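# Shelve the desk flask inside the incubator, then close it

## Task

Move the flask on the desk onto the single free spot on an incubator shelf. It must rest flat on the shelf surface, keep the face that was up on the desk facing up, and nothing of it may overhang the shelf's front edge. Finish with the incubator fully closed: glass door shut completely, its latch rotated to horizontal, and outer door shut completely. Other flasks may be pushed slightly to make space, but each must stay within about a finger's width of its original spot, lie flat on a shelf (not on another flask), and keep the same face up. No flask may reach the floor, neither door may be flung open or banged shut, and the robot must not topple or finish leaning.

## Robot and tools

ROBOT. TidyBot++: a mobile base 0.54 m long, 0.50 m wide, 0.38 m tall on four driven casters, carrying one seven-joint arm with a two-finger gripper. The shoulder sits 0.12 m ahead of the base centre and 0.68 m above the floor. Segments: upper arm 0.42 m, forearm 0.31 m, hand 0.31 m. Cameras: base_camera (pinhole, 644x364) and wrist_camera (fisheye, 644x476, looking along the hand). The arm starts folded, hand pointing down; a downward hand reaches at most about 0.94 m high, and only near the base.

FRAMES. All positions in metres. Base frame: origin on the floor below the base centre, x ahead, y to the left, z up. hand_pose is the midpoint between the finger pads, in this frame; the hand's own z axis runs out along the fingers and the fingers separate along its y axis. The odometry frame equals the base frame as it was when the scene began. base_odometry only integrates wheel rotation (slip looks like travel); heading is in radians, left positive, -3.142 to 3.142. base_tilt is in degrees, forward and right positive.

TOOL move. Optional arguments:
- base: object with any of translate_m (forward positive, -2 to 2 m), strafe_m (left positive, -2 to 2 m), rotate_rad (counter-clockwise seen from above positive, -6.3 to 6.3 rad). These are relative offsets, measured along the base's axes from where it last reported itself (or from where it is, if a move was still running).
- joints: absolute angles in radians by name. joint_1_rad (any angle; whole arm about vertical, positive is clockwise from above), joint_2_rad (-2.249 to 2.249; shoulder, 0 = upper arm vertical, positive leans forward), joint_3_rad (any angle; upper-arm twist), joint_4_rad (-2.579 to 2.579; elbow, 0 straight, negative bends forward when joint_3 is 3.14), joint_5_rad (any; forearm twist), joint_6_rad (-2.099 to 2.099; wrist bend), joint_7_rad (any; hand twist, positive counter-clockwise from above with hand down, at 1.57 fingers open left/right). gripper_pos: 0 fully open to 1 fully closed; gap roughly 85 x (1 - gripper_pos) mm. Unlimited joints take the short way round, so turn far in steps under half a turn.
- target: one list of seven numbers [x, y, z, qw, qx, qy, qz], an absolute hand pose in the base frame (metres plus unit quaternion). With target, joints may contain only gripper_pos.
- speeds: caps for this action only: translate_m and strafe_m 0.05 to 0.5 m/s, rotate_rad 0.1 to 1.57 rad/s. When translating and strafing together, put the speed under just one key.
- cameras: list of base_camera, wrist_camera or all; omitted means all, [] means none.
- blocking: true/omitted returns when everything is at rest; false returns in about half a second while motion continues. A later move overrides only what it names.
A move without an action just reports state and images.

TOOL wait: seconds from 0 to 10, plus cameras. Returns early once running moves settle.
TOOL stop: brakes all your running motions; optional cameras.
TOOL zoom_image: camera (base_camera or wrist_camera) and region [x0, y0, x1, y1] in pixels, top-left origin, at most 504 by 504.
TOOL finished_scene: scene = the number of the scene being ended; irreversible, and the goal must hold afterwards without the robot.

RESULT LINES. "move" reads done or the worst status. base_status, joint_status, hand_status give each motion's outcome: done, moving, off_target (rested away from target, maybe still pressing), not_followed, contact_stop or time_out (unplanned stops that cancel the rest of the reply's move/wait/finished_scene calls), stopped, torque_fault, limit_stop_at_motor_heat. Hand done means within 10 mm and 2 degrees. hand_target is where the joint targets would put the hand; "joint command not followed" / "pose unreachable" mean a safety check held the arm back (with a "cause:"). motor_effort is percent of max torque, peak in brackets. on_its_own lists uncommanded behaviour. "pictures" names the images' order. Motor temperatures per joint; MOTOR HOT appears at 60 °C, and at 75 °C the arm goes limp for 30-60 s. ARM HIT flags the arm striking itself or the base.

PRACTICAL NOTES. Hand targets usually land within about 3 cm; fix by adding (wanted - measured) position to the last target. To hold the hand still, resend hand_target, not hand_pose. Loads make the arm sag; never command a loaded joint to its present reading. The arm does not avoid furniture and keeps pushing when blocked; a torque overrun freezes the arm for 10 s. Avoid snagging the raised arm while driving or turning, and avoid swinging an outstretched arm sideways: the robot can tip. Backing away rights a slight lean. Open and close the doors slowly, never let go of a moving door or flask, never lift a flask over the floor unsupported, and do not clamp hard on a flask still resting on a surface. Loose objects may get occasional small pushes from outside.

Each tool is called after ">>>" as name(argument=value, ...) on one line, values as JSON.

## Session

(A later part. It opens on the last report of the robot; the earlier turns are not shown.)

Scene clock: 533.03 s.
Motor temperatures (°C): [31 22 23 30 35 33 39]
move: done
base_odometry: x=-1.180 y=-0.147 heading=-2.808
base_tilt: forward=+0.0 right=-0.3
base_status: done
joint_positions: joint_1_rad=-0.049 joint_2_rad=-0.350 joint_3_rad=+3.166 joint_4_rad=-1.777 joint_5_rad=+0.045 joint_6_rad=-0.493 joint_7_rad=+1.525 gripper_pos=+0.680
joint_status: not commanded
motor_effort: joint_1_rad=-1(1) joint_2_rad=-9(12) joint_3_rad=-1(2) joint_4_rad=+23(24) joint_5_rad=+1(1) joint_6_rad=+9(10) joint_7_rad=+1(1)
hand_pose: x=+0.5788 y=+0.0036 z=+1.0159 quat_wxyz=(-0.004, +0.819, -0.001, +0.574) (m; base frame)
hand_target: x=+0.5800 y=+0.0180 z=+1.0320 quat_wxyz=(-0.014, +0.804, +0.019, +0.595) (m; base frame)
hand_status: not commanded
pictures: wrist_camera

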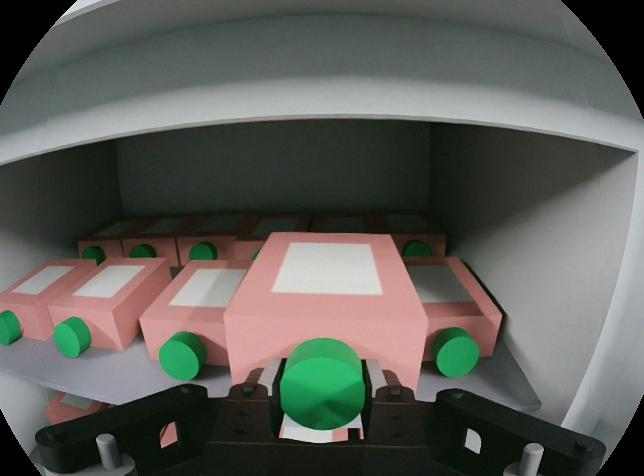

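>>> move(base={"translate_m": 0.085}, speeds={"translate_m": 0.1}, cameras=["wrist_camera"])

Scene clock: 543.23 s.
Motor temperatures (°C): [31 21 23 30 35 33 39]
move: done
base_odometry: x=-1.260 y=-0.175 heading=-2.808
base_tilt: forward=+0.0 right=-0.3
base_status: done
joint_positions: joint_1_rad=-0.049 joint_2_rad=-0.350 joint_3_rad=+3.166 joint_4_rad=-1.777 joint_5_rad=+0.045 joint_6_rad=-0.492 joint_7_rad=+1.525 gripper_pos=+0.680
joint_status: not commanded
motor_effort: joint_1_rad=+0(1) joint_2_rad=-9(12) joint_3_rad=+0(1) joint_4_rad=+22(23) joint_5_rad=+0(1) joint_6_rad=+9(10) joint_7_rad=+0(1)
hand_pose: x=+0.5787 y=+0.0036 z=+1.0161 quat_wxyz=(-0.004, +0.819, -0.001, +0.574) (m; base frame)
hand_target: x=+0.5800 y=+0.0180 z=+1.0320 quat_wxyz=(-0.014, +0.804, +0.019, +0.595) (m; base frame)
hand_status: not commanded
pictures: wrist_camera

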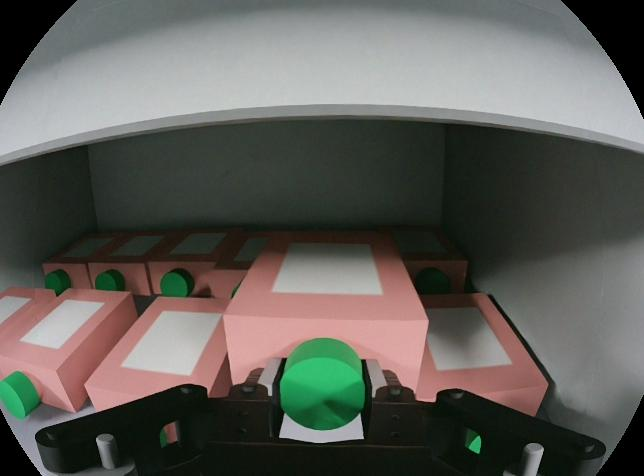

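>>> move(target=[0.58, 0.018, 0.994, -0.014, 0.804, 0.019, 0.595], cameras=[])

>>> move(target=[0.58, 0.018, 0.982, -0.014, 0.804, 0.019, 0.595], cameras=["wrist_camera"])

Scene clock: 549.07 s.
Motor temperatures (°C): [31 21 23 30 35 33 39]
move: off_target
base_odometry: x=-1.260 y=-0.175 heading=-2.808
base_tilt: forward=+0.0 right=-0.3
base_status: not commanded
joint_positions: joint_1_rad=-0.049 joint_2_rad=-0.350 joint_3_rad=+3.166 joint_4_rad=-1.904 joint_5_rad=+0.045 joint_6_rad=-0.380 joint_7_rad=+1.525 gripper_pos=+0.680
joint_status: not commanded
motor_effort: joint_1_rad=-1(1) joint_2_rad=-10(11) joint_3_rad=+0(1) joint_4_rad=+23(24) joint_5_rad=+0(1) joint_6_rad=+9(10) joint_7_rad=+1(1)
hand_pose: x=+0.5803 y=+0.0055 z=+0.9718 quat_wxyz=(-0.005, +0.823, +0.002, +0.568) (m; base frame)
hand_target: x=+0.5800 y=+0.0180 z=+0.9940 quat_wxyz=(-0.014, +0.804, +0.019, +0.595) (m; base frame)
hand_status: off_target (0.025 m and 4.4 deg from the pose sent, 0.026 m and 3.9 deg at the start)
pictures: none
No camera images: "cameras" was empty.

Scene clock: 549.77 s.
Motor temperatures (°C): [31 21 23 30 35 33 39]
move: off_target
base_odometry: x=-1.260 y=-0.175 heading=-2.808
base_tilt: forward=+0.0 right=-0.3
base_status: not commanded
joint_positions: joint_1_rad=-0.051 joint_2_rad=-0.350 joint_3_rad=+3.166 joint_4_rad=-1.942 joint_5_rad=+0.045 joint_6_rad=-0.337 joint_7_rad=+1.525 gripper_pos=+0.680
joint_status: not commanded
motor_effort: joint_1_rad=+0(1) joint_2_rad=-10(11) joint_3_rad=-1(1) joint_4_rad=+23(24) joint_5_rad=+0(1) joint_6_rad=+9(10) joint_7_rad=+0(1)
hand_pose: x=+0.5808 y=+0.0069 z=+0.9615 quat_wxyz=(-0.006, +0.822, +0.003, +0.570) (m; base frame)
hand_target: x=+0.5800 y=+0.0180 z=+0.9820 quat_wxyz=(-0.014, +0.804, +0.019, +0.595) (m; base frame)
hand_status: off_target (0.023 m and 4.1 deg from the pose sent, 0.016 m and 4.4 deg at the start)
pictures: wrist_camera

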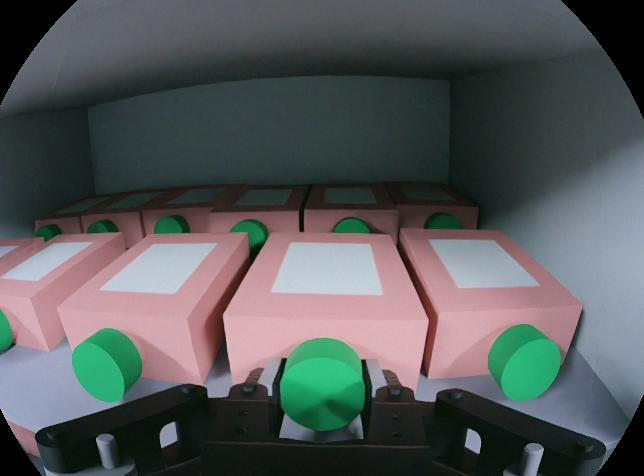

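>>> move(target=[0.58, 0.018, 0.972, -0.014, 0.804, 0.019, 0.595], cameras=["wrist_camera"])

Scene clock: 589.00 s.
Motor temperatures (°C): [31 21 23 30 35 33 39]
move: off_target
base_odometry: x=-1.260 y=-0.175 heading=-2.808
base_tilt: forward=+0.0 right=-0.3
base_status: not commanded
joint_positions: joint_1_rad=-0.052 joint_2_rad=-0.351 joint_3_rad=+3.166 joint_4_rad=-1.967 joint_5_rad=+0.045 joint_6_rad=-0.298 joint_7_rad=+1.525 gripper_pos=+0.680
joint_status: not commanded
motor_effort: joint_1_rad=+0(1) joint_2_rad=-9(10) joint_3_rad=-1(2) joint_4_rad=+22(23) joint_5_rad=+0(1) joint_6_rad=+9(9) joint_7_rad=+1(1)
hand_pose: x=+0.5818 y=+0.0080 z=+0.9577 quat_wxyz=(-0.007, +0.818, +0.004, +0.576) (m; base frame)
hand_target: x=+0.5800 y=+0.0180 z=+0.9720 quat_wxyz=(-0.014, +0.804, +0.019, +0.595) (m; base frame)
hand_status: off_target (0.017 m and 3.3 deg from the pose sent, 0.015 m and 4.1 deg at the start)
pictures: wrist_camera

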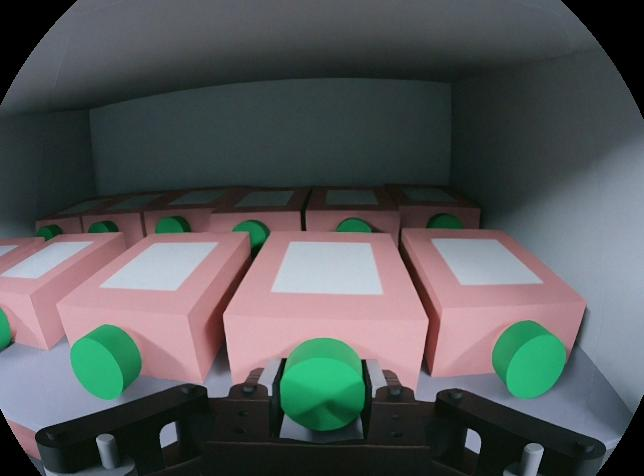

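>>> move(target=[0.58, 0.018, 0.960, -0.014, 0.804, 0.019, 0.595], cameras=[])

>>> move(joints={"gripper_pos": 0.35}, cameras=["wrist_camera"])

Scene clock: 594.30 s.
Motor temperatures (°C): [31 21 23 30 35 33 39]
move: off_target
base_odometry: x=-1.260 y=-0.175 heading=-2.808
base_tilt: forward=+0.0 right=-0.3
base_status: not commanded
joint_positions: joint_1_rad=-0.052 joint_2_rad=-0.354 joint_3_rad=+3.166 joint_4_rad=-1.995 joint_5_rad=+0.045 joint_6_rad=-0.253 joint_7_rad=+1.525 gripper_pos=+0.680
joint_status: not commanded
motor_effort: joint_1_rad=-2(2) joint_2_rad=-7(9) joint_3_rad=-2(2) joint_4_rad=+21(22) joint_5_rad=+0(1) joint_6_rad=+8(9) joint_7_rad=+0(1)
hand_pose: x=+0.5822 y=+0.0090 z=+0.9554 quat_wxyz=(-0.008, +0.812, +0.005, +0.584) (m; base frame)
hand_target: x=+0.5800 y=+0.0180 z=+0.9600 quat_wxyz=(-0.014, +0.804, +0.019, +0.595) (m; base frame)
hand_status: off_target (0.010 m and 2.3 deg from the pose sent, 0.010 m and 3.3 deg at the start)
pictures: none
No camera images: "cameras" was empty.

Scene clock: 595.13 s.
Motor temperatures (°C): [31 21 23 30 35 33 39]
move: done
base_odometry: x=-1.260 y=-0.175 heading=-2.808
base_tilt: forward=+0.1 right=-0.3
base_status: not commanded
joint_positions: joint_1_rad=-0.057 joint_2_rad=-0.354 joint_3_rad=+3.166 joint_4_rad=-2.001 joint_5_rad=+0.045 joint_6_rad=-0.252 joint_7_rad=+1.525 gripper_pos=+0.350
joint_status: all done
motor_effort: joint_1_rad=+0(2) joint_2_rad=-9(9) joint_3_rad=+0(2) joint_4_rad=+21(22) joint_5_rad=+0(1) joint_6_rad=+8(9) joint_7_rad=+1(1)
hand_pose: x=+0.5815 y=+0.0112 z=+0.9522 quat_wxyz=(-0.009, +0.813, +0.007, +0.582) (m; base frame)
hand_target: x=+0.5800 y=+0.0180 z=+0.9600 quat_wxyz=(-0.014, +0.804, +0.019, +0.595) (m; base frame)
hand_status: not commanded
pictures: wrist_camera

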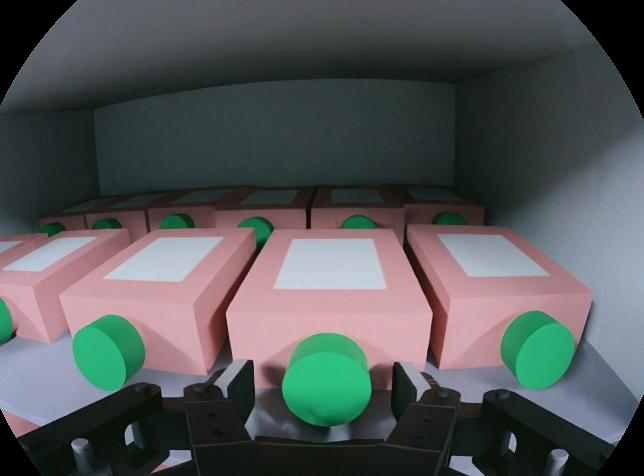

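>>> move(base={"translate_m": -0.12}, speeds={"translate_m": 0.1}, cameras=["wrist_camera"])

>>> move(base={"translate_m": -0.27}, speeds={"translate_m": 0.4})

Scene clock: 604.27 s.
Motor temperatures (°C): [31 21 23 30 35 33 39]
move: done
base_odometry: x=-1.147 y=-0.136 heading=-2.808
base_tilt: forward=+0.0 right=-0.4
base_status: done
joint_positions: joint_1_rad=-0.057 joint_2_rad=-0.360 joint_3_rad=+3.166 joint_4_rad=-2.002 joint_5_rad=+0.045 joint_6_rad=-0.251 joint_7_rad=+1.525 gripper_pos=+0.350
joint_status: not commanded
motor_effort: joint_1_rad=-1(1) joint_2_rad=-8(12) joint_3_rad=+0(1) joint_4_rad=+22(22) joint_5_rad=+0(1) joint_6_rad=+8(9) joint_7_rad=+0(1)
hand_pose: x=+0.5797 y=+0.0112 z=+0.9548 quat_wxyz=(-0.010, +0.811, +0.007, +0.584) (m; base frame)
hand_target: x=+0.5800 y=+0.0180 z=+0.9600 quat_wxyz=(-0.014, +0.804, +0.019, +0.595) (m; base frame)
hand_status: not commanded
pictures: wrist_camera

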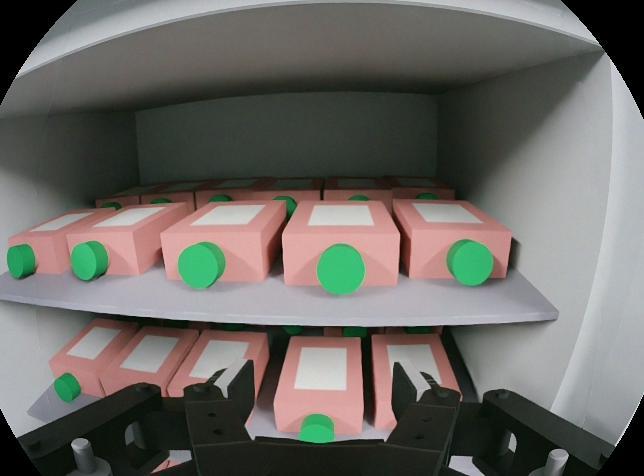

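Scene clock: 606.07 s.
Motor temperatures (°C): [31 21 23 30 35 33 39]
move: done
base_odometry: x=-0.892 y=-0.047 heading=-2.808
base_tilt: forward=+0.0 right=-0.3
base_status: done
joint_positions: joint_1_rad=-0.057 joint_2_rad=-0.367 joint_3_rad=+3.166 joint_4_rad=-2.003 joint_5_rad=+0.045 joint_6_rad=-0.251 joint_7_rad=+1.525 gripper_pos=+0.350
joint_status: not commanded
motor_effort: joint_1_rad=-1(2) joint_2_rad=-8(12) joint_3_rad=-1(2) joint_4_rad=+22(23) joint_5_rad=+0(1) joint_6_rad=+8(9) joint_7_rad=+1(1)
hand_pose: x=+0.5777 y=+0.0111 z=+0.9572 quat_wxyz=(-0.010, +0.810, +0.007, +0.587) (m; base frame)
hand_target: x=+0.5800 y=+0.0180 z=+0.9600 quat_wxyz=(-0.014, +0.804, +0.019, +0.595) (m; base frame)
hand_status: not commanded
pictures: base_camera, wrist_camera

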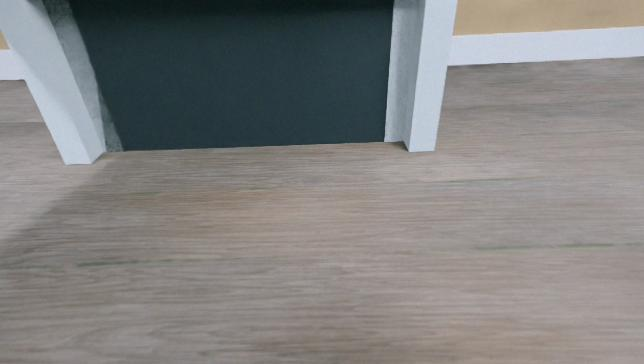

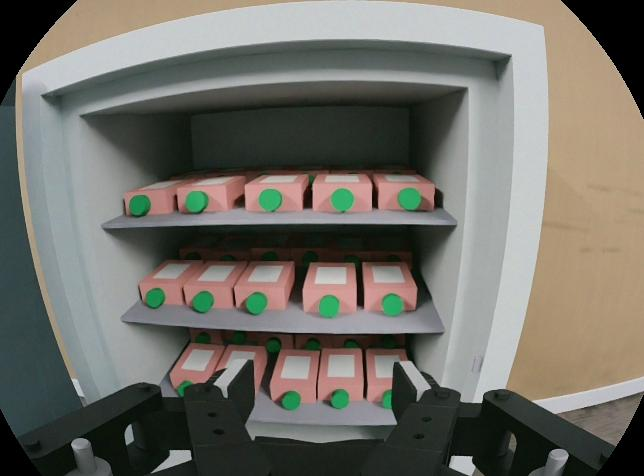

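>>> move(base={"translate_m": -0.45}, joints={"gripper_pos": 1.0, "joint_1_rad": -0.5})

Scene clock: 616.87 s.
Motor temperatures (°C): [31 21 23 30 35 33 39]
move: done
base_odometry: x=-0.466 y=+0.100 heading=-2.808
base_tilt: forward=+0.0 right=-0.3
base_status: done
joint_positions: joint_1_rad=-0.488 joint_2_rad=-0.369 joint_3_rad=+3.166 joint_4_rad=-2.004 joint_5_rad=+0.045 joint_6_rad=-0.251 joint_7_rad=+1.525 gripper_pos=+0.999
joint_status: all done
motor_effort: joint_1_rad=-1(3) joint_2_rad=-8(11) joint_3_rad=-1(2) joint_4_rad=+22(23) joint_5_rad=+0(1) joint_6_rad=+8(9) joint_7_rad=+0(1)
hand_pose: x=+0.5307 y=+0.2015 z=+0.9575 quat_wxyz=(-0.135, +0.789, +0.180, +0.571) (m; base frame)
hand_target: x=+0.5305 y=+0.2086 z=+0.9600 quat_wxyz=(-0.141, +0.781, +0.190, +0.578) (m; base frame)
hand_status: not commanded
pictures: base_camera, wrist_camera

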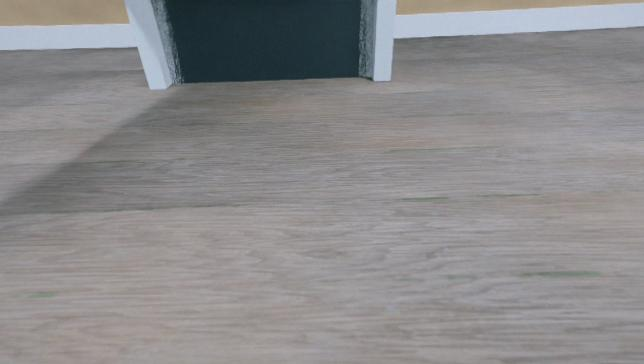

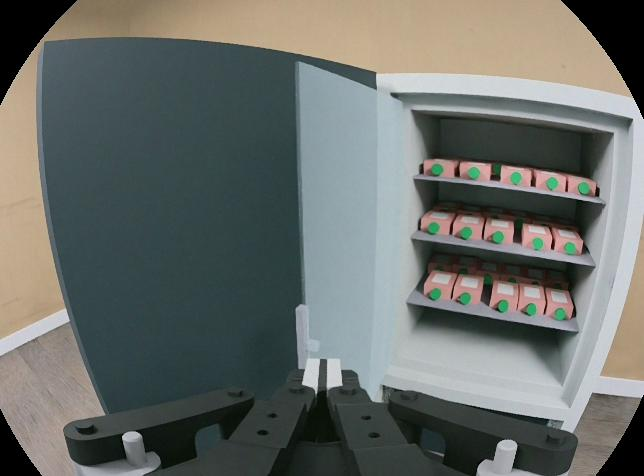

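>>> move(target=[0.58, 0.02, 1.0, -0.014, 0.715, 0.014, 0.70], cameras=[])

>>> move(base={"strafe_m": 0.45}, cameras=["wrist_camera"])

Scene clock: 642.83 s.
Motor temperatures (°C): [31 21 23 30 35 33 39]
move: off_target
base_odometry: x=-0.466 y=+0.100 heading=-2.808
base_tilt: forward=+0.0 right=-0.2
base_status: not commanded
joint_positions: joint_1_rad=-0.048 joint_2_rad=-0.369 joint_3_rad=+3.160 joint_4_rad=-2.151 joint_5_rad=+0.045 joint_6_rad=+0.143 joint_7_rad=+1.525 gripper_pos=+0.999
joint_status: not commanded
motor_effort: joint_1_rad=+0(2) joint_2_rad=-8(9) joint_3_rad=+0(2) joint_4_rad=+22(23) joint_5_rad=+0(1) joint_6_rad=+9(9) joint_7_rad=+0(1)
hand_pose: x=+0.5852 y=+0.0159 z=+0.9871 quat_wxyz=(-0.016, +0.731, +0.011, +0.682) (m; base frame)
hand_target: x=+0.5800 y=+0.0200 z=+1.0000 quat_wxyz=(-0.014, +0.714, +0.014, +0.699) (m; base frame)
hand_status: off_target (0.015 m and 2.7 deg from the pose sent, 0.193 m and 29.1 deg at the start)
pictures: none
No camera images: "cameras" was empty.

Scene clock: 645.03 s.
Motor temperatures (°C): [31 21 23 30 35 33 39]
move: done
base_odometry: x=-0.319 y=-0.325 heading=-2.807
base_tilt: forward=+0.0 right=-0.3
base_status: done
joint_positions: joint_1_rad=-0.046 joint_2_rad=-0.369 joint_3_rad=+3.149 joint_4_rad=-2.152 joint_5_rad=+0.045 joint_6_rad=+0.145 joint_7_rad=+1.525 gripper_pos=+0.999
joint_status: not commanded
motor_effort: joint_1_rad=-1(2) joint_2_rad=-8(9) joint_3_rad=+0(3) joint_4_rad=+21(22) joint_5_rad=+0(1) joint_6_rad=+9(9) joint_7_rad=+0(1)
hand_pose: x=+0.5847 y=+0.0206 z=+0.9874 quat_wxyz=(-0.017, +0.730, +0.015, +0.683) (m; base frame)
hand_target: x=+0.5800 y=+0.0200 z=+1.0000 quat_wxyz=(-0.014, +0.714, +0.014, +0.699) (m; base frame)
hand_status: not commanded
pictures: wrist_camera

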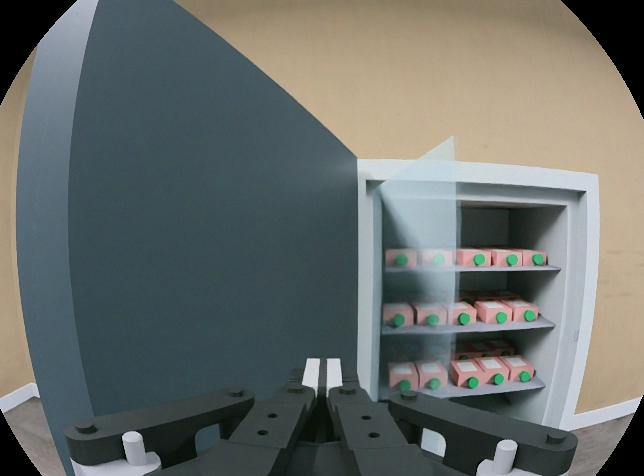

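>>> move(base={"translate_m": 0.25}, speeds={"translate_m": 0.25}, cameras=["wrist_camera"])

>>> move(base={"strafe_m": -0.40}, speeds={"strafe_m": 0.13}, cameras=["wrist_camera"])

Scene clock: 655.83 s.
Motor temperatures (°C): [31 21 23 30 35 33 39]
move: done
base_odometry: x=-0.555 y=-0.407 heading=-2.807
base_tilt: forward=+0.0 right=-0.3
base_status: done
joint_positions: joint_1_rad=-0.046 joint_2_rad=-0.376 joint_3_rad=+3.149 joint_4_rad=-2.153 joint_5_rad=+0.045 joint_6_rad=+0.147 joint_7_rad=+1.525 gripper_pos=+0.999
joint_status: not commanded
motor_effort: joint_1_rad=-1(2) joint_2_rad=-8(11) joint_3_rad=-1(1) joint_4_rad=+22(23) joint_5_rad=+0(1) joint_6_rad=+9(9) joint_7_rad=+1(1)
hand_pose: x=+0.5826 y=+0.0205 z=+0.9904 quat_wxyz=(-0.017, +0.728, +0.015, +0.686) (m; base frame)
hand_target: x=+0.5800 y=+0.0200 z=+1.0000 quat_wxyz=(-0.014, +0.714, +0.014, +0.699) (m; base frame)
hand_status: not commanded
pictures: wrist_camera

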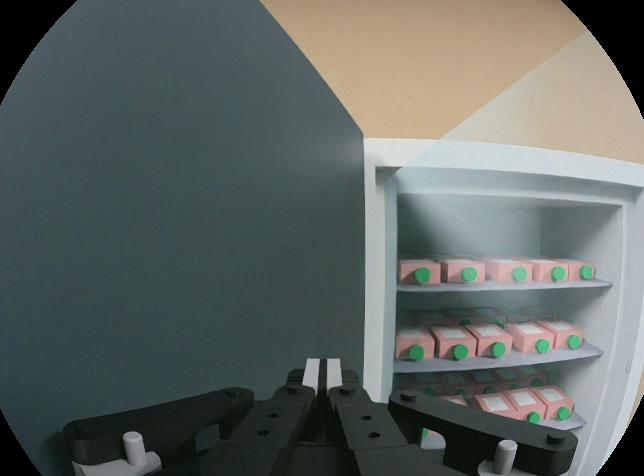

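Scene clock: 659.53 s.
Motor temperatures (°C): [31 21 23 30 35 33 39]
move: done
base_odometry: x=-0.686 y=-0.029 heading=-2.807
base_tilt: forward=+0.1 right=-0.3
base_status: done
joint_positions: joint_1_rad=-0.044 joint_2_rad=-0.376 joint_3_rad=+3.143 joint_4_rad=-2.153 joint_5_rad=+0.045 joint_6_rad=+0.148 joint_7_rad=+1.525 gripper_pos=+0.999
joint_status: not commanded
motor_effort: joint_1_rad=+0(2) joint_2_rad=-8(9) joint_3_rad=-1(3) joint_4_rad=+22(23) joint_5_rad=+0(1) joint_6_rad=+9(9) joint_7_rad=+0(1)
hand_pose: x=+0.5823 y=+0.0234 z=+0.9903 quat_wxyz=(-0.018, +0.727, +0.018, +0.686) (m; base frame)
hand_target: x=+0.5800 y=+0.0200 z=+1.0000 quat_wxyz=(-0.014, +0.714, +0.014, +0.699) (m; base frame)
hand_status: not commanded
pictures: wrist_camera

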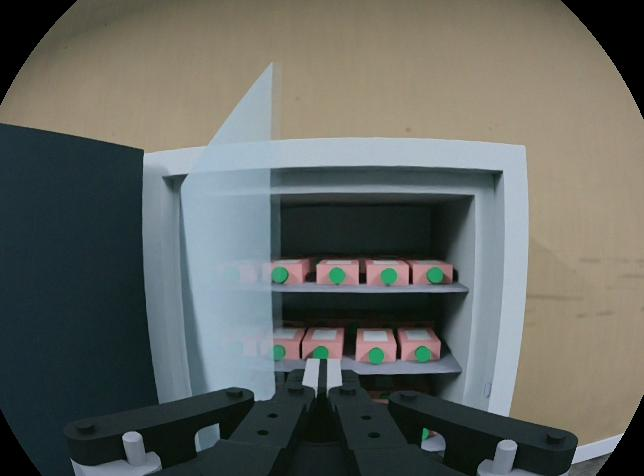

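>>> move(base={"strafe_m": 0.12}, cameras=["wrist_camera"])

>>> move(base={"translate_m": 0.15}, speeds={"translate_m": 0.15}, cameras=["wrist_camera"])

Scene clock: 682.03 s.
Motor temperatures (°C): [31 21 23 30 35 33 39]
move: done
base_odometry: x=-0.647 y=-0.143 heading=-2.807
base_tilt: forward=+0.0 right=-0.3
base_status: done
joint_positions: joint_1_rad=-0.044 joint_2_rad=-0.376 joint_3_rad=+3.142 joint_4_rad=-2.154 joint_5_rad=+0.045 joint_6_rad=+0.149 joint_7_rad=+1.525 gripper_pos=+0.999
joint_status: not commanded
motor_effort: joint_1_rad=+0(1) joint_2_rad=-8(9) joint_3_rad=+0(2) joint_4_rad=+22(23) joint_5_rad=+0(1) joint_6_rad=+9(9) joint_7_rad=+0(1)
hand_pose: x=+0.5822 y=+0.0236 z=+0.9903 quat_wxyz=(-0.018, +0.727, +0.018, +0.686) (m; base frame)
hand_target: x=+0.5800 y=+0.0200 z=+1.0000 quat_wxyz=(-0.014, +0.714, +0.014, +0.699) (m; base frame)
hand_status: not commanded
pictures: wrist_camera

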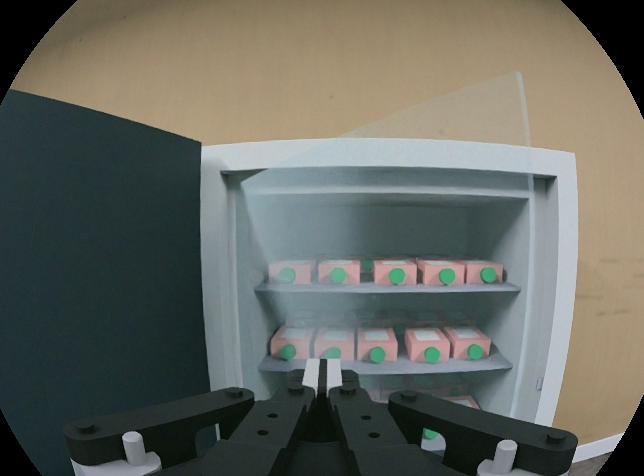

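Scene clock: 683.67 s.
Motor temperatures (°C): [31 21 23 30 35 33 39]
move: done
base_odometry: x=-0.789 y=-0.192 heading=-2.807
base_tilt: forward=+0.0 right=-0.3
base_status: done
joint_positions: joint_1_rad=-0.044 joint_2_rad=-0.378 joint_3_rad=+3.142 joint_4_rad=-2.155 joint_5_rad=+0.045 joint_6_rad=+0.149 joint_7_rad=+1.525 gripper_pos=+0.999
joint_status: not commanded
motor_effort: joint_1_rad=+0(1) joint_2_rad=-8(11) joint_3_rad=+0(1) joint_4_rad=+21(23) joint_5_rad=+0(1) joint_6_rad=+9(9) joint_7_rad=+1(1)
hand_pose: x=+0.5816 y=+0.0236 z=+0.9910 quat_wxyz=(-0.018, +0.727, +0.018, +0.687) (m; base frame)
hand_target: x=+0.5800 y=+0.0200 z=+1.0000 quat_wxyz=(-0.014, +0.714, +0.014, +0.699) (m; base frame)
hand_status: not commanded
pictures: wrist_camera

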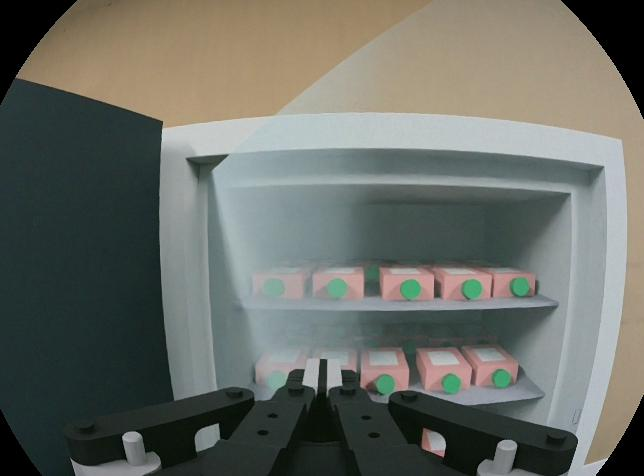

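>>> move(base={"strafe_m": -0.14, "translate_m": 0.14}, speeds={"translate_m": 0.12}, cameras=["wrist_camera"])

Scene clock: 695.47 s.
Motor temperatures (°C): [31 21 23 30 35 33 39]
move: done
base_odometry: x=-0.967 y=-0.106 heading=-2.807
base_tilt: forward=+0.0 right=-0.4
base_status: done
joint_positions: joint_1_rad=-0.043 joint_2_rad=-0.381 joint_3_rad=+3.140 joint_4_rad=-2.155 joint_5_rad=+0.045 joint_6_rad=+0.149 joint_7_rad=+1.525 gripper_pos=+0.999
joint_status: not commanded
motor_effort: joint_1_rad=+0(2) joint_2_rad=-8(10) joint_3_rad=+0(2) joint_4_rad=+22(23) joint_5_rad=+0(1) joint_6_rad=+9(9) joint_7_rad=+1(1)
hand_pose: x=+0.5805 y=+0.0242 z=+0.9920 quat_wxyz=(-0.018, +0.726, +0.018, +0.687) (m; base frame)
hand_target: x=+0.5800 y=+0.0200 z=+1.0000 quat_wxyz=(-0.014, +0.714, +0.014, +0.699) (m; base frame)
hand_status: not commanded
pictures: wrist_camera

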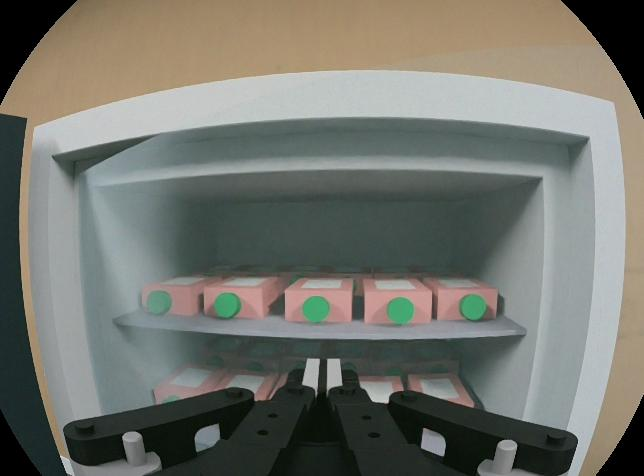

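>>> move(base={"strafe_m": -0.09, "translate_m": 0.09}, speeds={"translate_m": 0.09}, cameras=[])

>>> move(base={"translate_m": 0.09}, speeds={"translate_m": 0.06}, cameras=["wrist_camera"])

Scene clock: 705.17 s.
Motor temperatures (°C): [31 21 23 30 35 33 39]
move: done
base_odometry: x=-1.082 y=-0.051 heading=-2.806
base_tilt: forward=+0.1 right=-0.3
base_status: done
joint_positions: joint_1_rad=-0.043 joint_2_rad=-0.382 joint_3_rad=+3.139 joint_4_rad=-2.156 joint_5_rad=+0.045 joint_6_rad=+0.150 joint_7_rad=+1.525 gripper_pos=+0.999
joint_status: not commanded
motor_effort: joint_1_rad=-1(3) joint_2_rad=-8(10) joint_3_rad=+0(3) joint_4_rad=+22(23) joint_5_rad=+0(1) joint_6_rad=+9(9) joint_7_rad=+0(1)
hand_pose: x=+0.5801 y=+0.0247 z=+0.9920 quat_wxyz=(-0.018, +0.726, +0.019, +0.688) (m; base frame)
hand_target: x=+0.5800 y=+0.0200 z=+1.0000 quat_wxyz=(-0.014, +0.714, +0.014, +0.699) (m; base frame)
hand_status: not commanded
pictures: none
No camera images: "cameras" was empty.

Scene clock: 707.17 s.
Motor temperatures (°C): [31 21 23 30 35 33 39]
move: done
base_odometry: x=-1.167 y=-0.080 heading=-2.807
base_tilt: forward=+0.0 right=-0.2
base_status: done
joint_positions: joint_1_rad=-0.043 joint_2_rad=-0.383 joint_3_rad=+3.139 joint_4_rad=-2.157 joint_5_rad=+0.045 joint_6_rad=+0.150 joint_7_rad=+1.525 gripper_pos=+0.999
joint_status: not commanded
motor_effort: joint_1_rad=+1(1) joint_2_rad=-7(10) joint_3_rad=+0(1) joint_4_rad=+22(23) joint_5_rad=+0(1) joint_6_rad=+9(10) joint_7_rad=+0(1)
hand_pose: x=+0.5797 y=+0.0247 z=+0.9920 quat_wxyz=(-0.018, +0.725, +0.019, +0.688) (m; base frame)
hand_target: x=+0.5800 y=+0.0200 z=+1.0000 quat_wxyz=(-0.014, +0.714, +0.014, +0.699) (m; base frame)
hand_status: not commanded
pictures: wrist_camera

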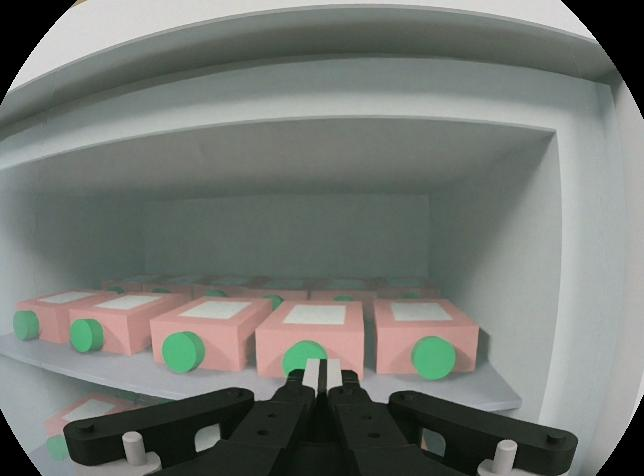

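>>> move(base={"translate_m": 0.06}, speeds={"translate_m": 0.05}, cameras=["wrist_camera"])

Scene clock: 712.30 s.
Motor temperatures (°C): [31 21 23 30 35 33 39]
move: done
base_odometry: x=-1.223 y=-0.100 heading=-2.807
base_tilt: forward=+0.0 right=-0.4
base_status: done
joint_positions: joint_1_rad=-0.043 joint_2_rad=-0.450 joint_3_rad=+3.137 joint_4_rad=-2.207 joint_5_rad=+0.045 joint_6_rad=+0.150 joint_7_rad=+1.525 gripper_pos=+0.999
joint_status: not commanded
motor_effort: joint_1_rad=+2(3) joint_2_rad=+6(11) joint_3_rad=+3(4) joint_4_rad=+28(32) joint_5_rad=+0(1) joint_6_rad=+13(15) joint_7_rad=+1(1)
hand_pose: x=+0.5552 y=+0.0246 z=+0.9916 quat_wxyz=(-0.018, +0.719, +0.020, +0.694) (m; base frame)
hand_target: x=+0.5800 y=+0.0200 z=+1.0000 quat_wxyz=(-0.014, +0.714, +0.014, +0.699) (m; base frame)
hand_status: not commanded
pictures: wrist_camera

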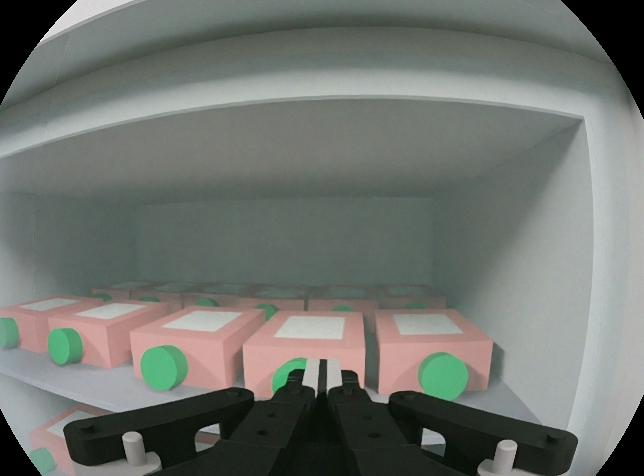

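>>> move(base={"translate_m": -0.3}, speeds={"translate_m": 0.4}, joints={"joint_6_rad": -0.35, "gripper_pos": 0.3}, cameras=["wrist_camera"])

Scene clock: 720.67 s.
Motor temperatures (°C): [31 21 23 30 35 33 39]
move: done
base_odometry: x=-0.940 y=-0.001 heading=-2.807
base_tilt: forward=+0.1 right=-0.3
base_status: done
joint_positions: joint_1_rad=-0.039 joint_2_rad=-0.385 joint_3_rad=+3.137 joint_4_rad=-2.168 joint_5_rad=+0.045 joint_6_rad=-0.308 joint_7_rad=+1.525 gripper_pos=+0.300
joint_status: all done
motor_effort: joint_1_rad=+0(3) joint_2_rad=-7(11) joint_3_rad=-1(5) joint_4_rad=+21(27) joint_5_rad=+0(1) joint_6_rad=+8(12) joint_7_rad=+0(1)
hand_pose: x=+0.5381 y=+0.0156 z=+0.8507 quat_wxyz=(-0.005, +0.865, +0.015, +0.501) (m; base frame)
hand_target: x=+0.5326 y=+0.0172 z=+0.8413 quat_wxyz=(-0.009, +0.875, +0.016, +0.484) (m; base frame)
hand_status: not commanded
pictures: wrist_camera

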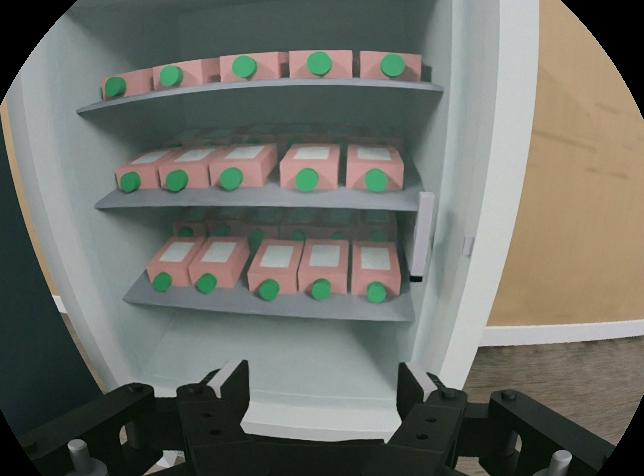

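>>> move(base={"strafe_m": -0.105}, target=[0.70, 0.018, 0.783, -0.014, 0.688, 0.013, 0.7254], cameras=["wrist_camera"])

Scene clock: 741.97 s.
Motor temperatures (°C): [31 21 23 30 35 33 39]
move: off_target
base_odometry: x=-0.975 y=+0.099 heading=-2.807
base_tilt: forward=+0.1 right=-0.3
base_status: done
joint_positions: joint_1_rad=-0.031 joint_2_rad=+0.417 joint_3_rad=+3.137 joint_4_rad=-2.388 joint_5_rad=+0.045 joint_6_rad=+1.262 joint_7_rad=+1.525 gripper_pos=+0.300
joint_status: not commanded
motor_effort: joint_1_rad=+0(2) joint_2_rad=-26(27) joint_3_rad=-2(3) joint_4_rad=+11(21) joint_5_rad=+0(1) joint_6_rad=+9(10) joint_7_rad=+0(1)
hand_pose: x=+0.7032 y=+0.0350 z=+0.7782 quat_wxyz=(-0.040, +0.697, +0.016, +0.716) (m; base frame)
hand_target: x=+0.7000 y=+0.0180 z=+0.7830 quat_wxyz=(-0.014, +0.688, +0.013, +0.725) (m; base frame)
hand_status: off_target (0.018 m and 3.3 deg from the pose sent, 0.175 m and 32.9 deg at the start)
pictures: wrist_camera

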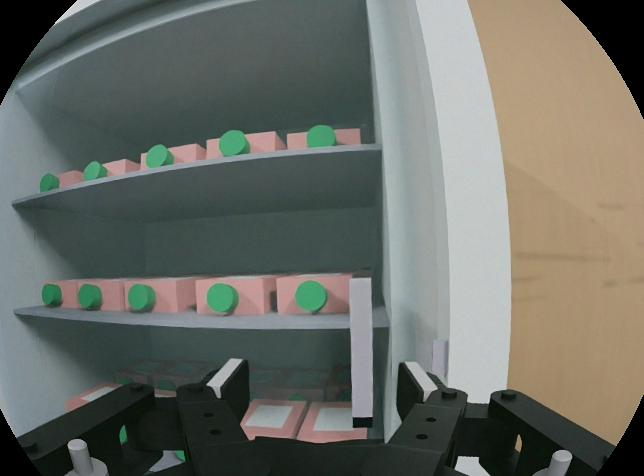

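>>> move(target=[0.70, -0.002, 0.768, 0.016, 0.690, -0.015, 0.7235], cameras=["wrist_camera"])

Scene clock: 752.83 s.
Motor temperatures (°C): [31 21 23 30 35 33 39]
move: off_target
base_odometry: x=-0.975 y=+0.099 heading=-2.807
base_tilt: forward=+0.0 right=-0.3
base_status: not commanded
joint_positions: joint_1_rad=-0.067 joint_2_rad=+0.462 joint_3_rad=+3.171 joint_4_rad=-2.402 joint_5_rad=-0.021 joint_6_rad=+1.317 joint_7_rad=+1.525 gripper_pos=+0.300
joint_status: not commanded
motor_effort: joint_1_rad=+0(1) joint_2_rad=-27(28) joint_3_rad=-1(2) joint_4_rad=+10(11) joint_5_rad=+0(1) joint_6_rad=+9(9) joint_7_rad=+0(1)
hand_pose: x=+0.7038 y=+0.0200 z=+0.7636 quat_wxyz=(-0.021, +0.698, -0.006, +0.715) (m; base frame)
hand_target: x=+0.7000 y=-0.0020 z=+0.7680 quat_wxyz=(+0.016, +0.690, -0.015, +0.724) (m; base frame)
hand_status: off_target (0.023 m and 4.6 deg from the pose sent, 0.039 m and 7.4 deg at the start)
pictures: wrist_camera

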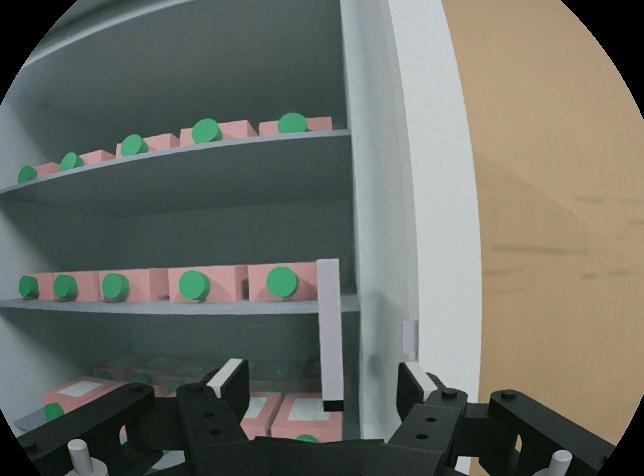

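>>> move(base={"translate_m": 0.155, "strafe_m": -0.006}, speeds={"translate_m": 0.12}, cameras=["wrist_camera"])

Scene clock: 758.77 s.
Motor temperatures (°C): [31 21 23 30 35 33 39]
move: done
base_odometry: x=-1.123 y=+0.053 heading=-2.807
base_tilt: forward=+0.0 right=-0.3
base_status: done
joint_positions: joint_1_rad=-0.072 joint_2_rad=+0.464 joint_3_rad=+3.171 joint_4_rad=-2.407 joint_5_rad=-0.021 joint_6_rad=+1.319 joint_7_rad=+1.525 gripper_pos=+0.300
joint_status: not commanded
motor_effort: joint_1_rad=+0(2) joint_2_rad=-26(28) joint_3_rad=-1(2) joint_4_rad=+10(12) joint_5_rad=+0(3) joint_6_rad=+9(9) joint_7_rad=+0(1)
hand_pose: x=+0.7024 y=+0.0227 z=+0.7610 quat_wxyz=(-0.023, +0.700, -0.004, +0.713) (m; base frame)
hand_target: x=+0.7000 y=-0.0020 z=+0.7680 quat_wxyz=(+0.016, +0.690, -0.015, +0.724) (m; base frame)
hand_status: not commanded
pictures: wrist_camera

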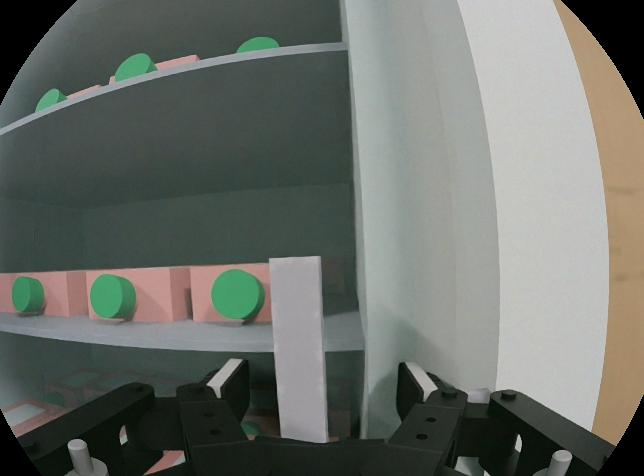

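>>> move(base={"translate_m": 0.02, "strafe_m": 0.008}, speeds={"translate_m": 0.06}, cameras=["wrist_camera"])

Scene clock: 764.37 s.
Motor temperatures (°C): [31 21 23 30 35 33 39]
move: done
base_odometry: x=-1.139 y=+0.039 heading=-2.807
base_tilt: forward=+0.1 right=-0.3
base_status: done
joint_positions: joint_1_rad=-0.072 joint_2_rad=+0.442 joint_3_rad=+3.173 joint_4_rad=-2.461 joint_5_rad=-0.036 joint_6_rad=+1.347 joint_7_rad=+1.525 gripper_pos=+0.300
joint_status: not commanded
motor_effort: joint_1_rad=+0(2) joint_2_rad=-20(27) joint_3_rad=+0(3) joint_4_rad=+17(21) joint_5_rad=+1(3) joint_6_rad=+6(10) joint_7_rad=+0(0)
hand_pose: x=+0.6844 y=+0.0162 z=+0.7608 quat_wxyz=(-0.018, +0.702, -0.011, +0.712) (m; base frame)
hand_target: x=+0.7000 y=-0.0020 z=+0.7680 quat_wxyz=(+0.016, +0.690, -0.015, +0.724) (m; base frame)
hand_status: not commanded
pictures: wrist_camera

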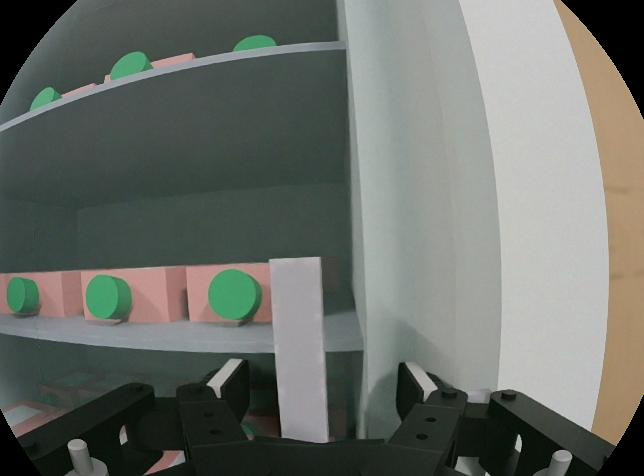

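>>> move(base={"translate_m": -0.03, "strafe_m": 0.008}, cameras=[])

>>> move(joints={"gripper_pos": 0.77}, cameras=["wrist_camera"])

Scene clock: 769.30 s.
Motor temperatures (°C): [31 21 23 30 35 33 39]
move: done
base_odometry: x=-1.108 y=+0.042 heading=-2.807
base_tilt: forward=+0.0 right=-0.4
base_status: done
joint_positions: joint_1_rad=-0.072 joint_2_rad=+0.468 joint_3_rad=+3.173 joint_4_rad=-2.421 joint_5_rad=-0.036 joint_6_rad=+1.347 joint_7_rad=+1.525 gripper_pos=+0.300
joint_status: not commanded
motor_effort: joint_1_rad=-1(1) joint_2_rad=-26(28) joint_3_rad=-1(2) joint_4_rad=+10(16) joint_5_rad=+0(1) joint_6_rad=+9(10) joint_7_rad=+1(1)
hand_pose: x=+0.6986 y=+0.0168 z=+0.7618 quat_wxyz=(-0.018, +0.697, -0.011, +0.717) (m; base frame)
hand_target: x=+0.7000 y=-0.0020 z=+0.7680 quat_wxyz=(+0.016, +0.690, -0.015, +0.724) (m; base frame)
hand_status: not commanded
pictures: none
No camera images: "cameras" was empty.

Scene clock: 770.10 s.
Motor temperatures (°C): [31 21 23 30 35 33 39]
move: done
base_odometry: x=-1.108 y=+0.042 heading=-2.807
base_tilt: forward=+0.0 right=-0.3
base_status: not commanded
joint_positions: joint_1_rad=-0.072 joint_2_rad=+0.468 joint_3_rad=+3.173 joint_4_rad=-2.421 joint_5_rad=-0.036 joint_6_rad=+1.347 joint_7_rad=+1.525 gripper_pos=+0.770
joint_status: all done
motor_effort: joint_1_rad=+0(1) joint_2_rad=-26(27) joint_3_rad=-1(2) joint_4_rad=+10(10) joint_5_rad=+0(1) joint_6_rad=+9(9) joint_7_rad=+1(1)
hand_pose: x=+0.6986 y=+0.0168 z=+0.7618 quat_wxyz=(-0.018, +0.697, -0.011, +0.717) (m; base frame)
hand_target: x=+0.7000 y=-0.0020 z=+0.7680 quat_wxyz=(+0.016, +0.690, -0.015, +0.724) (m; base frame)
hand_status: not commanded
pictures: wrist_camera

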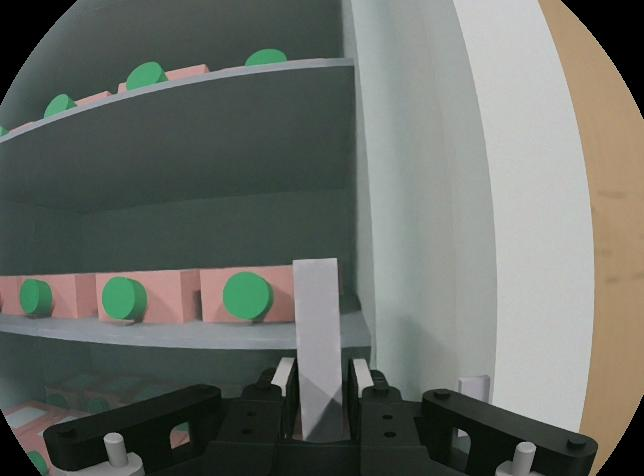

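>>> move(joints={"joint_7_rad": 2.4}, cameras=[])

>>> move(joints={"joint_7_rad": 3.27}, cameras=["wrist_camera"])

Scene clock: 779.90 s.
Motor temperatures (°C): [31 21 23 30 35 33 39]
move: done
base_odometry: x=-1.108 y=+0.042 heading=-2.807
base_tilt: forward=+0.1 right=-0.3
base_status: not commanded
joint_positions: joint_1_rad=-0.079 joint_2_rad=+0.470 joint_3_rad=+3.173 joint_4_rad=-2.421 joint_5_rad=-0.036 joint_6_rad=+1.347 joint_7_rad=+2.327 gripper_pos=+0.770
joint_status: all done
motor_effort: joint_1_rad=+2(3) joint_2_rad=-28(29) joint_3_rad=+2(3) joint_4_rad=+12(13) joint_5_rad=-2(3) joint_6_rad=+11(11) joint_7_rad=+1(1)
hand_pose: x=+0.6986 y=+0.0208 z=+0.7611 quat_wxyz=(+0.261, +0.645, +0.264, +0.668) (m; base frame)
hand_target: x=+0.7000 y=-0.0020 z=+0.7680 quat_wxyz=(+0.306, +0.638, +0.264, +0.656) (m; base frame)
hand_status: not commanded
pictures: none
No camera images: "cameras" was empty.

Scene clock: 781.43 s.
Motor temperatures (°C): [31 21 23 30 35 33 39]
move: done
base_odometry: x=-1.108 y=+0.042 heading=-2.807
base_tilt: forward=+0.1 right=-0.3
base_status: not commanded
joint_positions: joint_1_rad=-0.084 joint_2_rad=+0.478 joint_3_rad=+3.173 joint_4_rad=-2.421 joint_5_rad=-0.036 joint_6_rad=+1.347 joint_7_rad=+3.195 gripper_pos=+0.770
joint_status: all done
motor_effort: joint_1_rad=+2(4) joint_2_rad=-30(31) joint_3_rad=+1(3) joint_4_rad=+13(14) joint_5_rad=-2(3) joint_6_rad=+12(13) joint_7_rad=+0(1)
hand_pose: x=+0.6989 y=+0.0237 z=+0.7560 quat_wxyz=(+0.514, +0.475, +0.515, +0.495) (m; base frame)
hand_target: x=+0.7000 y=-0.0020 z=+0.7680 quat_wxyz=(+0.554, +0.467, +0.508, +0.466) (m; base frame)
hand_status: not commanded
pictures: wrist_camera

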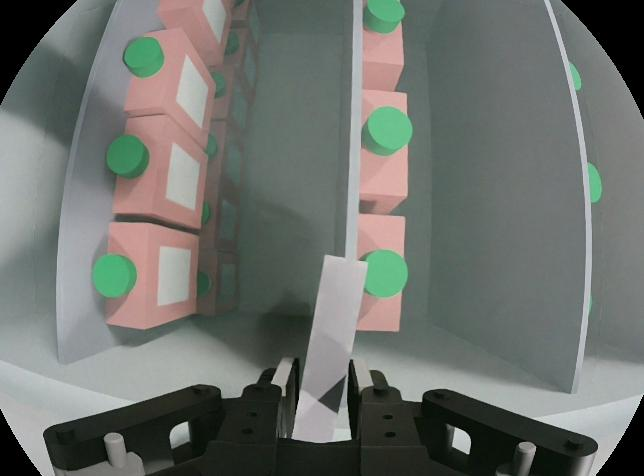

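>>> move(joints={"joint_7_rad": 3.41}, cameras=["wrist_camera"])

Scene clock: 791.13 s.
Motor temperatures (°C): [31 21 23 30 35 33 39]
move: done
base_odometry: x=-1.108 y=+0.042 heading=-2.807
base_tilt: forward=+0.0 right=-0.3
base_status: not commanded
joint_positions: joint_1_rad=-0.084 joint_2_rad=+0.480 joint_3_rad=+3.173 joint_4_rad=-2.422 joint_5_rad=-0.036 joint_6_rad=+1.347 joint_7_rad=+3.355 gripper_pos=+0.770
joint_status: all done
motor_effort: joint_1_rad=+2(3) joint_2_rad=-30(31) joint_3_rad=+0(2) joint_4_rad=+12(14) joint_5_rad=-1(2) joint_6_rad=+12(13) joint_7_rad=+0(1)
hand_pose: x=+0.6989 y=+0.0237 z=+0.7548 quat_wxyz=(+0.552, +0.433, +0.552, +0.452) (m; base frame)
hand_target: x=+0.7000 y=-0.0020 z=+0.7680 quat_wxyz=(+0.585, +0.430, +0.540, +0.426) (m; base frame)
hand_status: not commanded
pictures: wrist_camera

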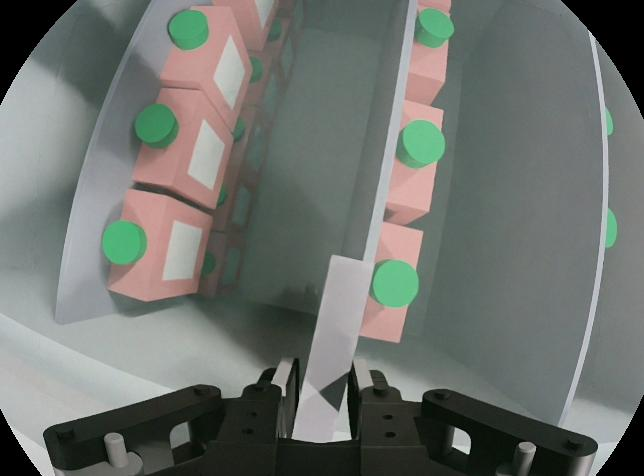

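>>> move(joints={"gripper_pos": 0.3}, cameras=[])

>>> move(base={"translate_m": -0.2}, speeds={"translate_m": 0.25}, cameras=["wrist_camera"])

>>> zoom_image(camera="wrist_camera", region=[220, 200, 460, 380])

Scene clock: 797.47 s.
Motor temperatures (°C): [31 21 23 30 35 33 39]
move: done
base_odometry: x=-1.108 y=+0.042 heading=-2.807
base_tilt: forward=+0.0 right=-0.3
base_status: not commanded
joint_positions: joint_1_rad=-0.082 joint_2_rad=+0.478 joint_3_rad=+3.173 joint_4_rad=-2.421 joint_5_rad=-0.036 joint_6_rad=+1.347 joint_7_rad=+3.355 gripper_pos=+0.300
joint_status: all done
motor_effort: joint_1_rad=-1(1) joint_2_rad=-27(29) joint_3_rad=+0(2) joint_4_rad=+10(11) joint_5_rad=+0(1) joint_6_rad=+9(11) joint_7_rad=+0(1)
hand_pose: x=+0.6991 y=+0.0225 z=+0.7565 quat_wxyz=(+0.553, +0.433, +0.550, +0.452) (m; base frame)
hand_target: x=+0.7000 y=-0.0020 z=+0.7680 quat_wxyz=(+0.585, +0.430, +0.540, +0.426) (m; base frame)
hand_status: not commanded
pictures: none
No camera images: "cameras" was empty.

Scene clock: 799.10 s.
Motor temperatures (°C): [31 21 23 30 35 33 39]
move: done
base_odometry: x=-0.919 y=+0.107 heading=-2.807
base_tilt: forward=+0.1 right=-0.3
base_status: done
joint_positions: joint_1_rad=-0.082 joint_2_rad=+0.477 joint_3_rad=+3.173 joint_4_rad=-2.421 joint_5_rad=-0.036 joint_6_rad=+1.347 joint_7_rad=+3.355 gripper_pos=+0.300
joint_status: not commanded
motor_effort: joint_1_rad=-1(1) joint_2_rad=-27(29) joint_3_rad=-1(2) joint_4_rad=+9(11) joint_5_rad=+0(1) joint_6_rad=+9(9) joint_7_rad=+0(1)
hand_pose: x=+0.6991 y=+0.0225 z=+0.7569 quat_wxyz=(+0.553, +0.433, +0.550, +0.452) (m; base frame)
hand_target: x=+0.7000 y=-0.0020 z=+0.7680 quat_wxyz=(+0.585, +0.430, +0.540, +0.426) (m; base frame)
hand_status: not commanded
pictures: wrist_camera

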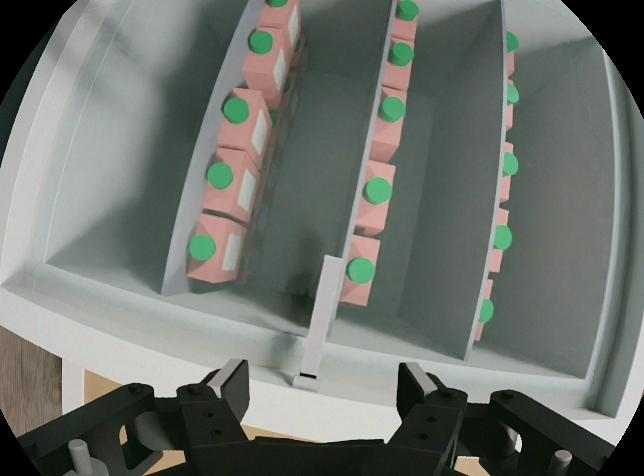

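Scaled by 2.100.

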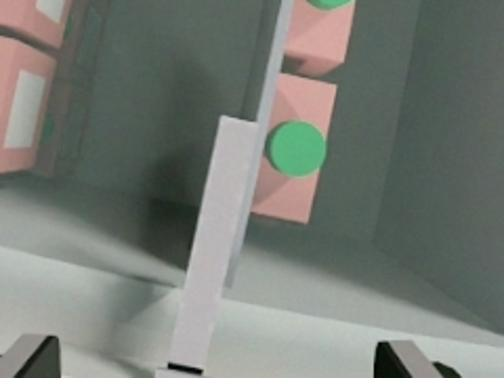

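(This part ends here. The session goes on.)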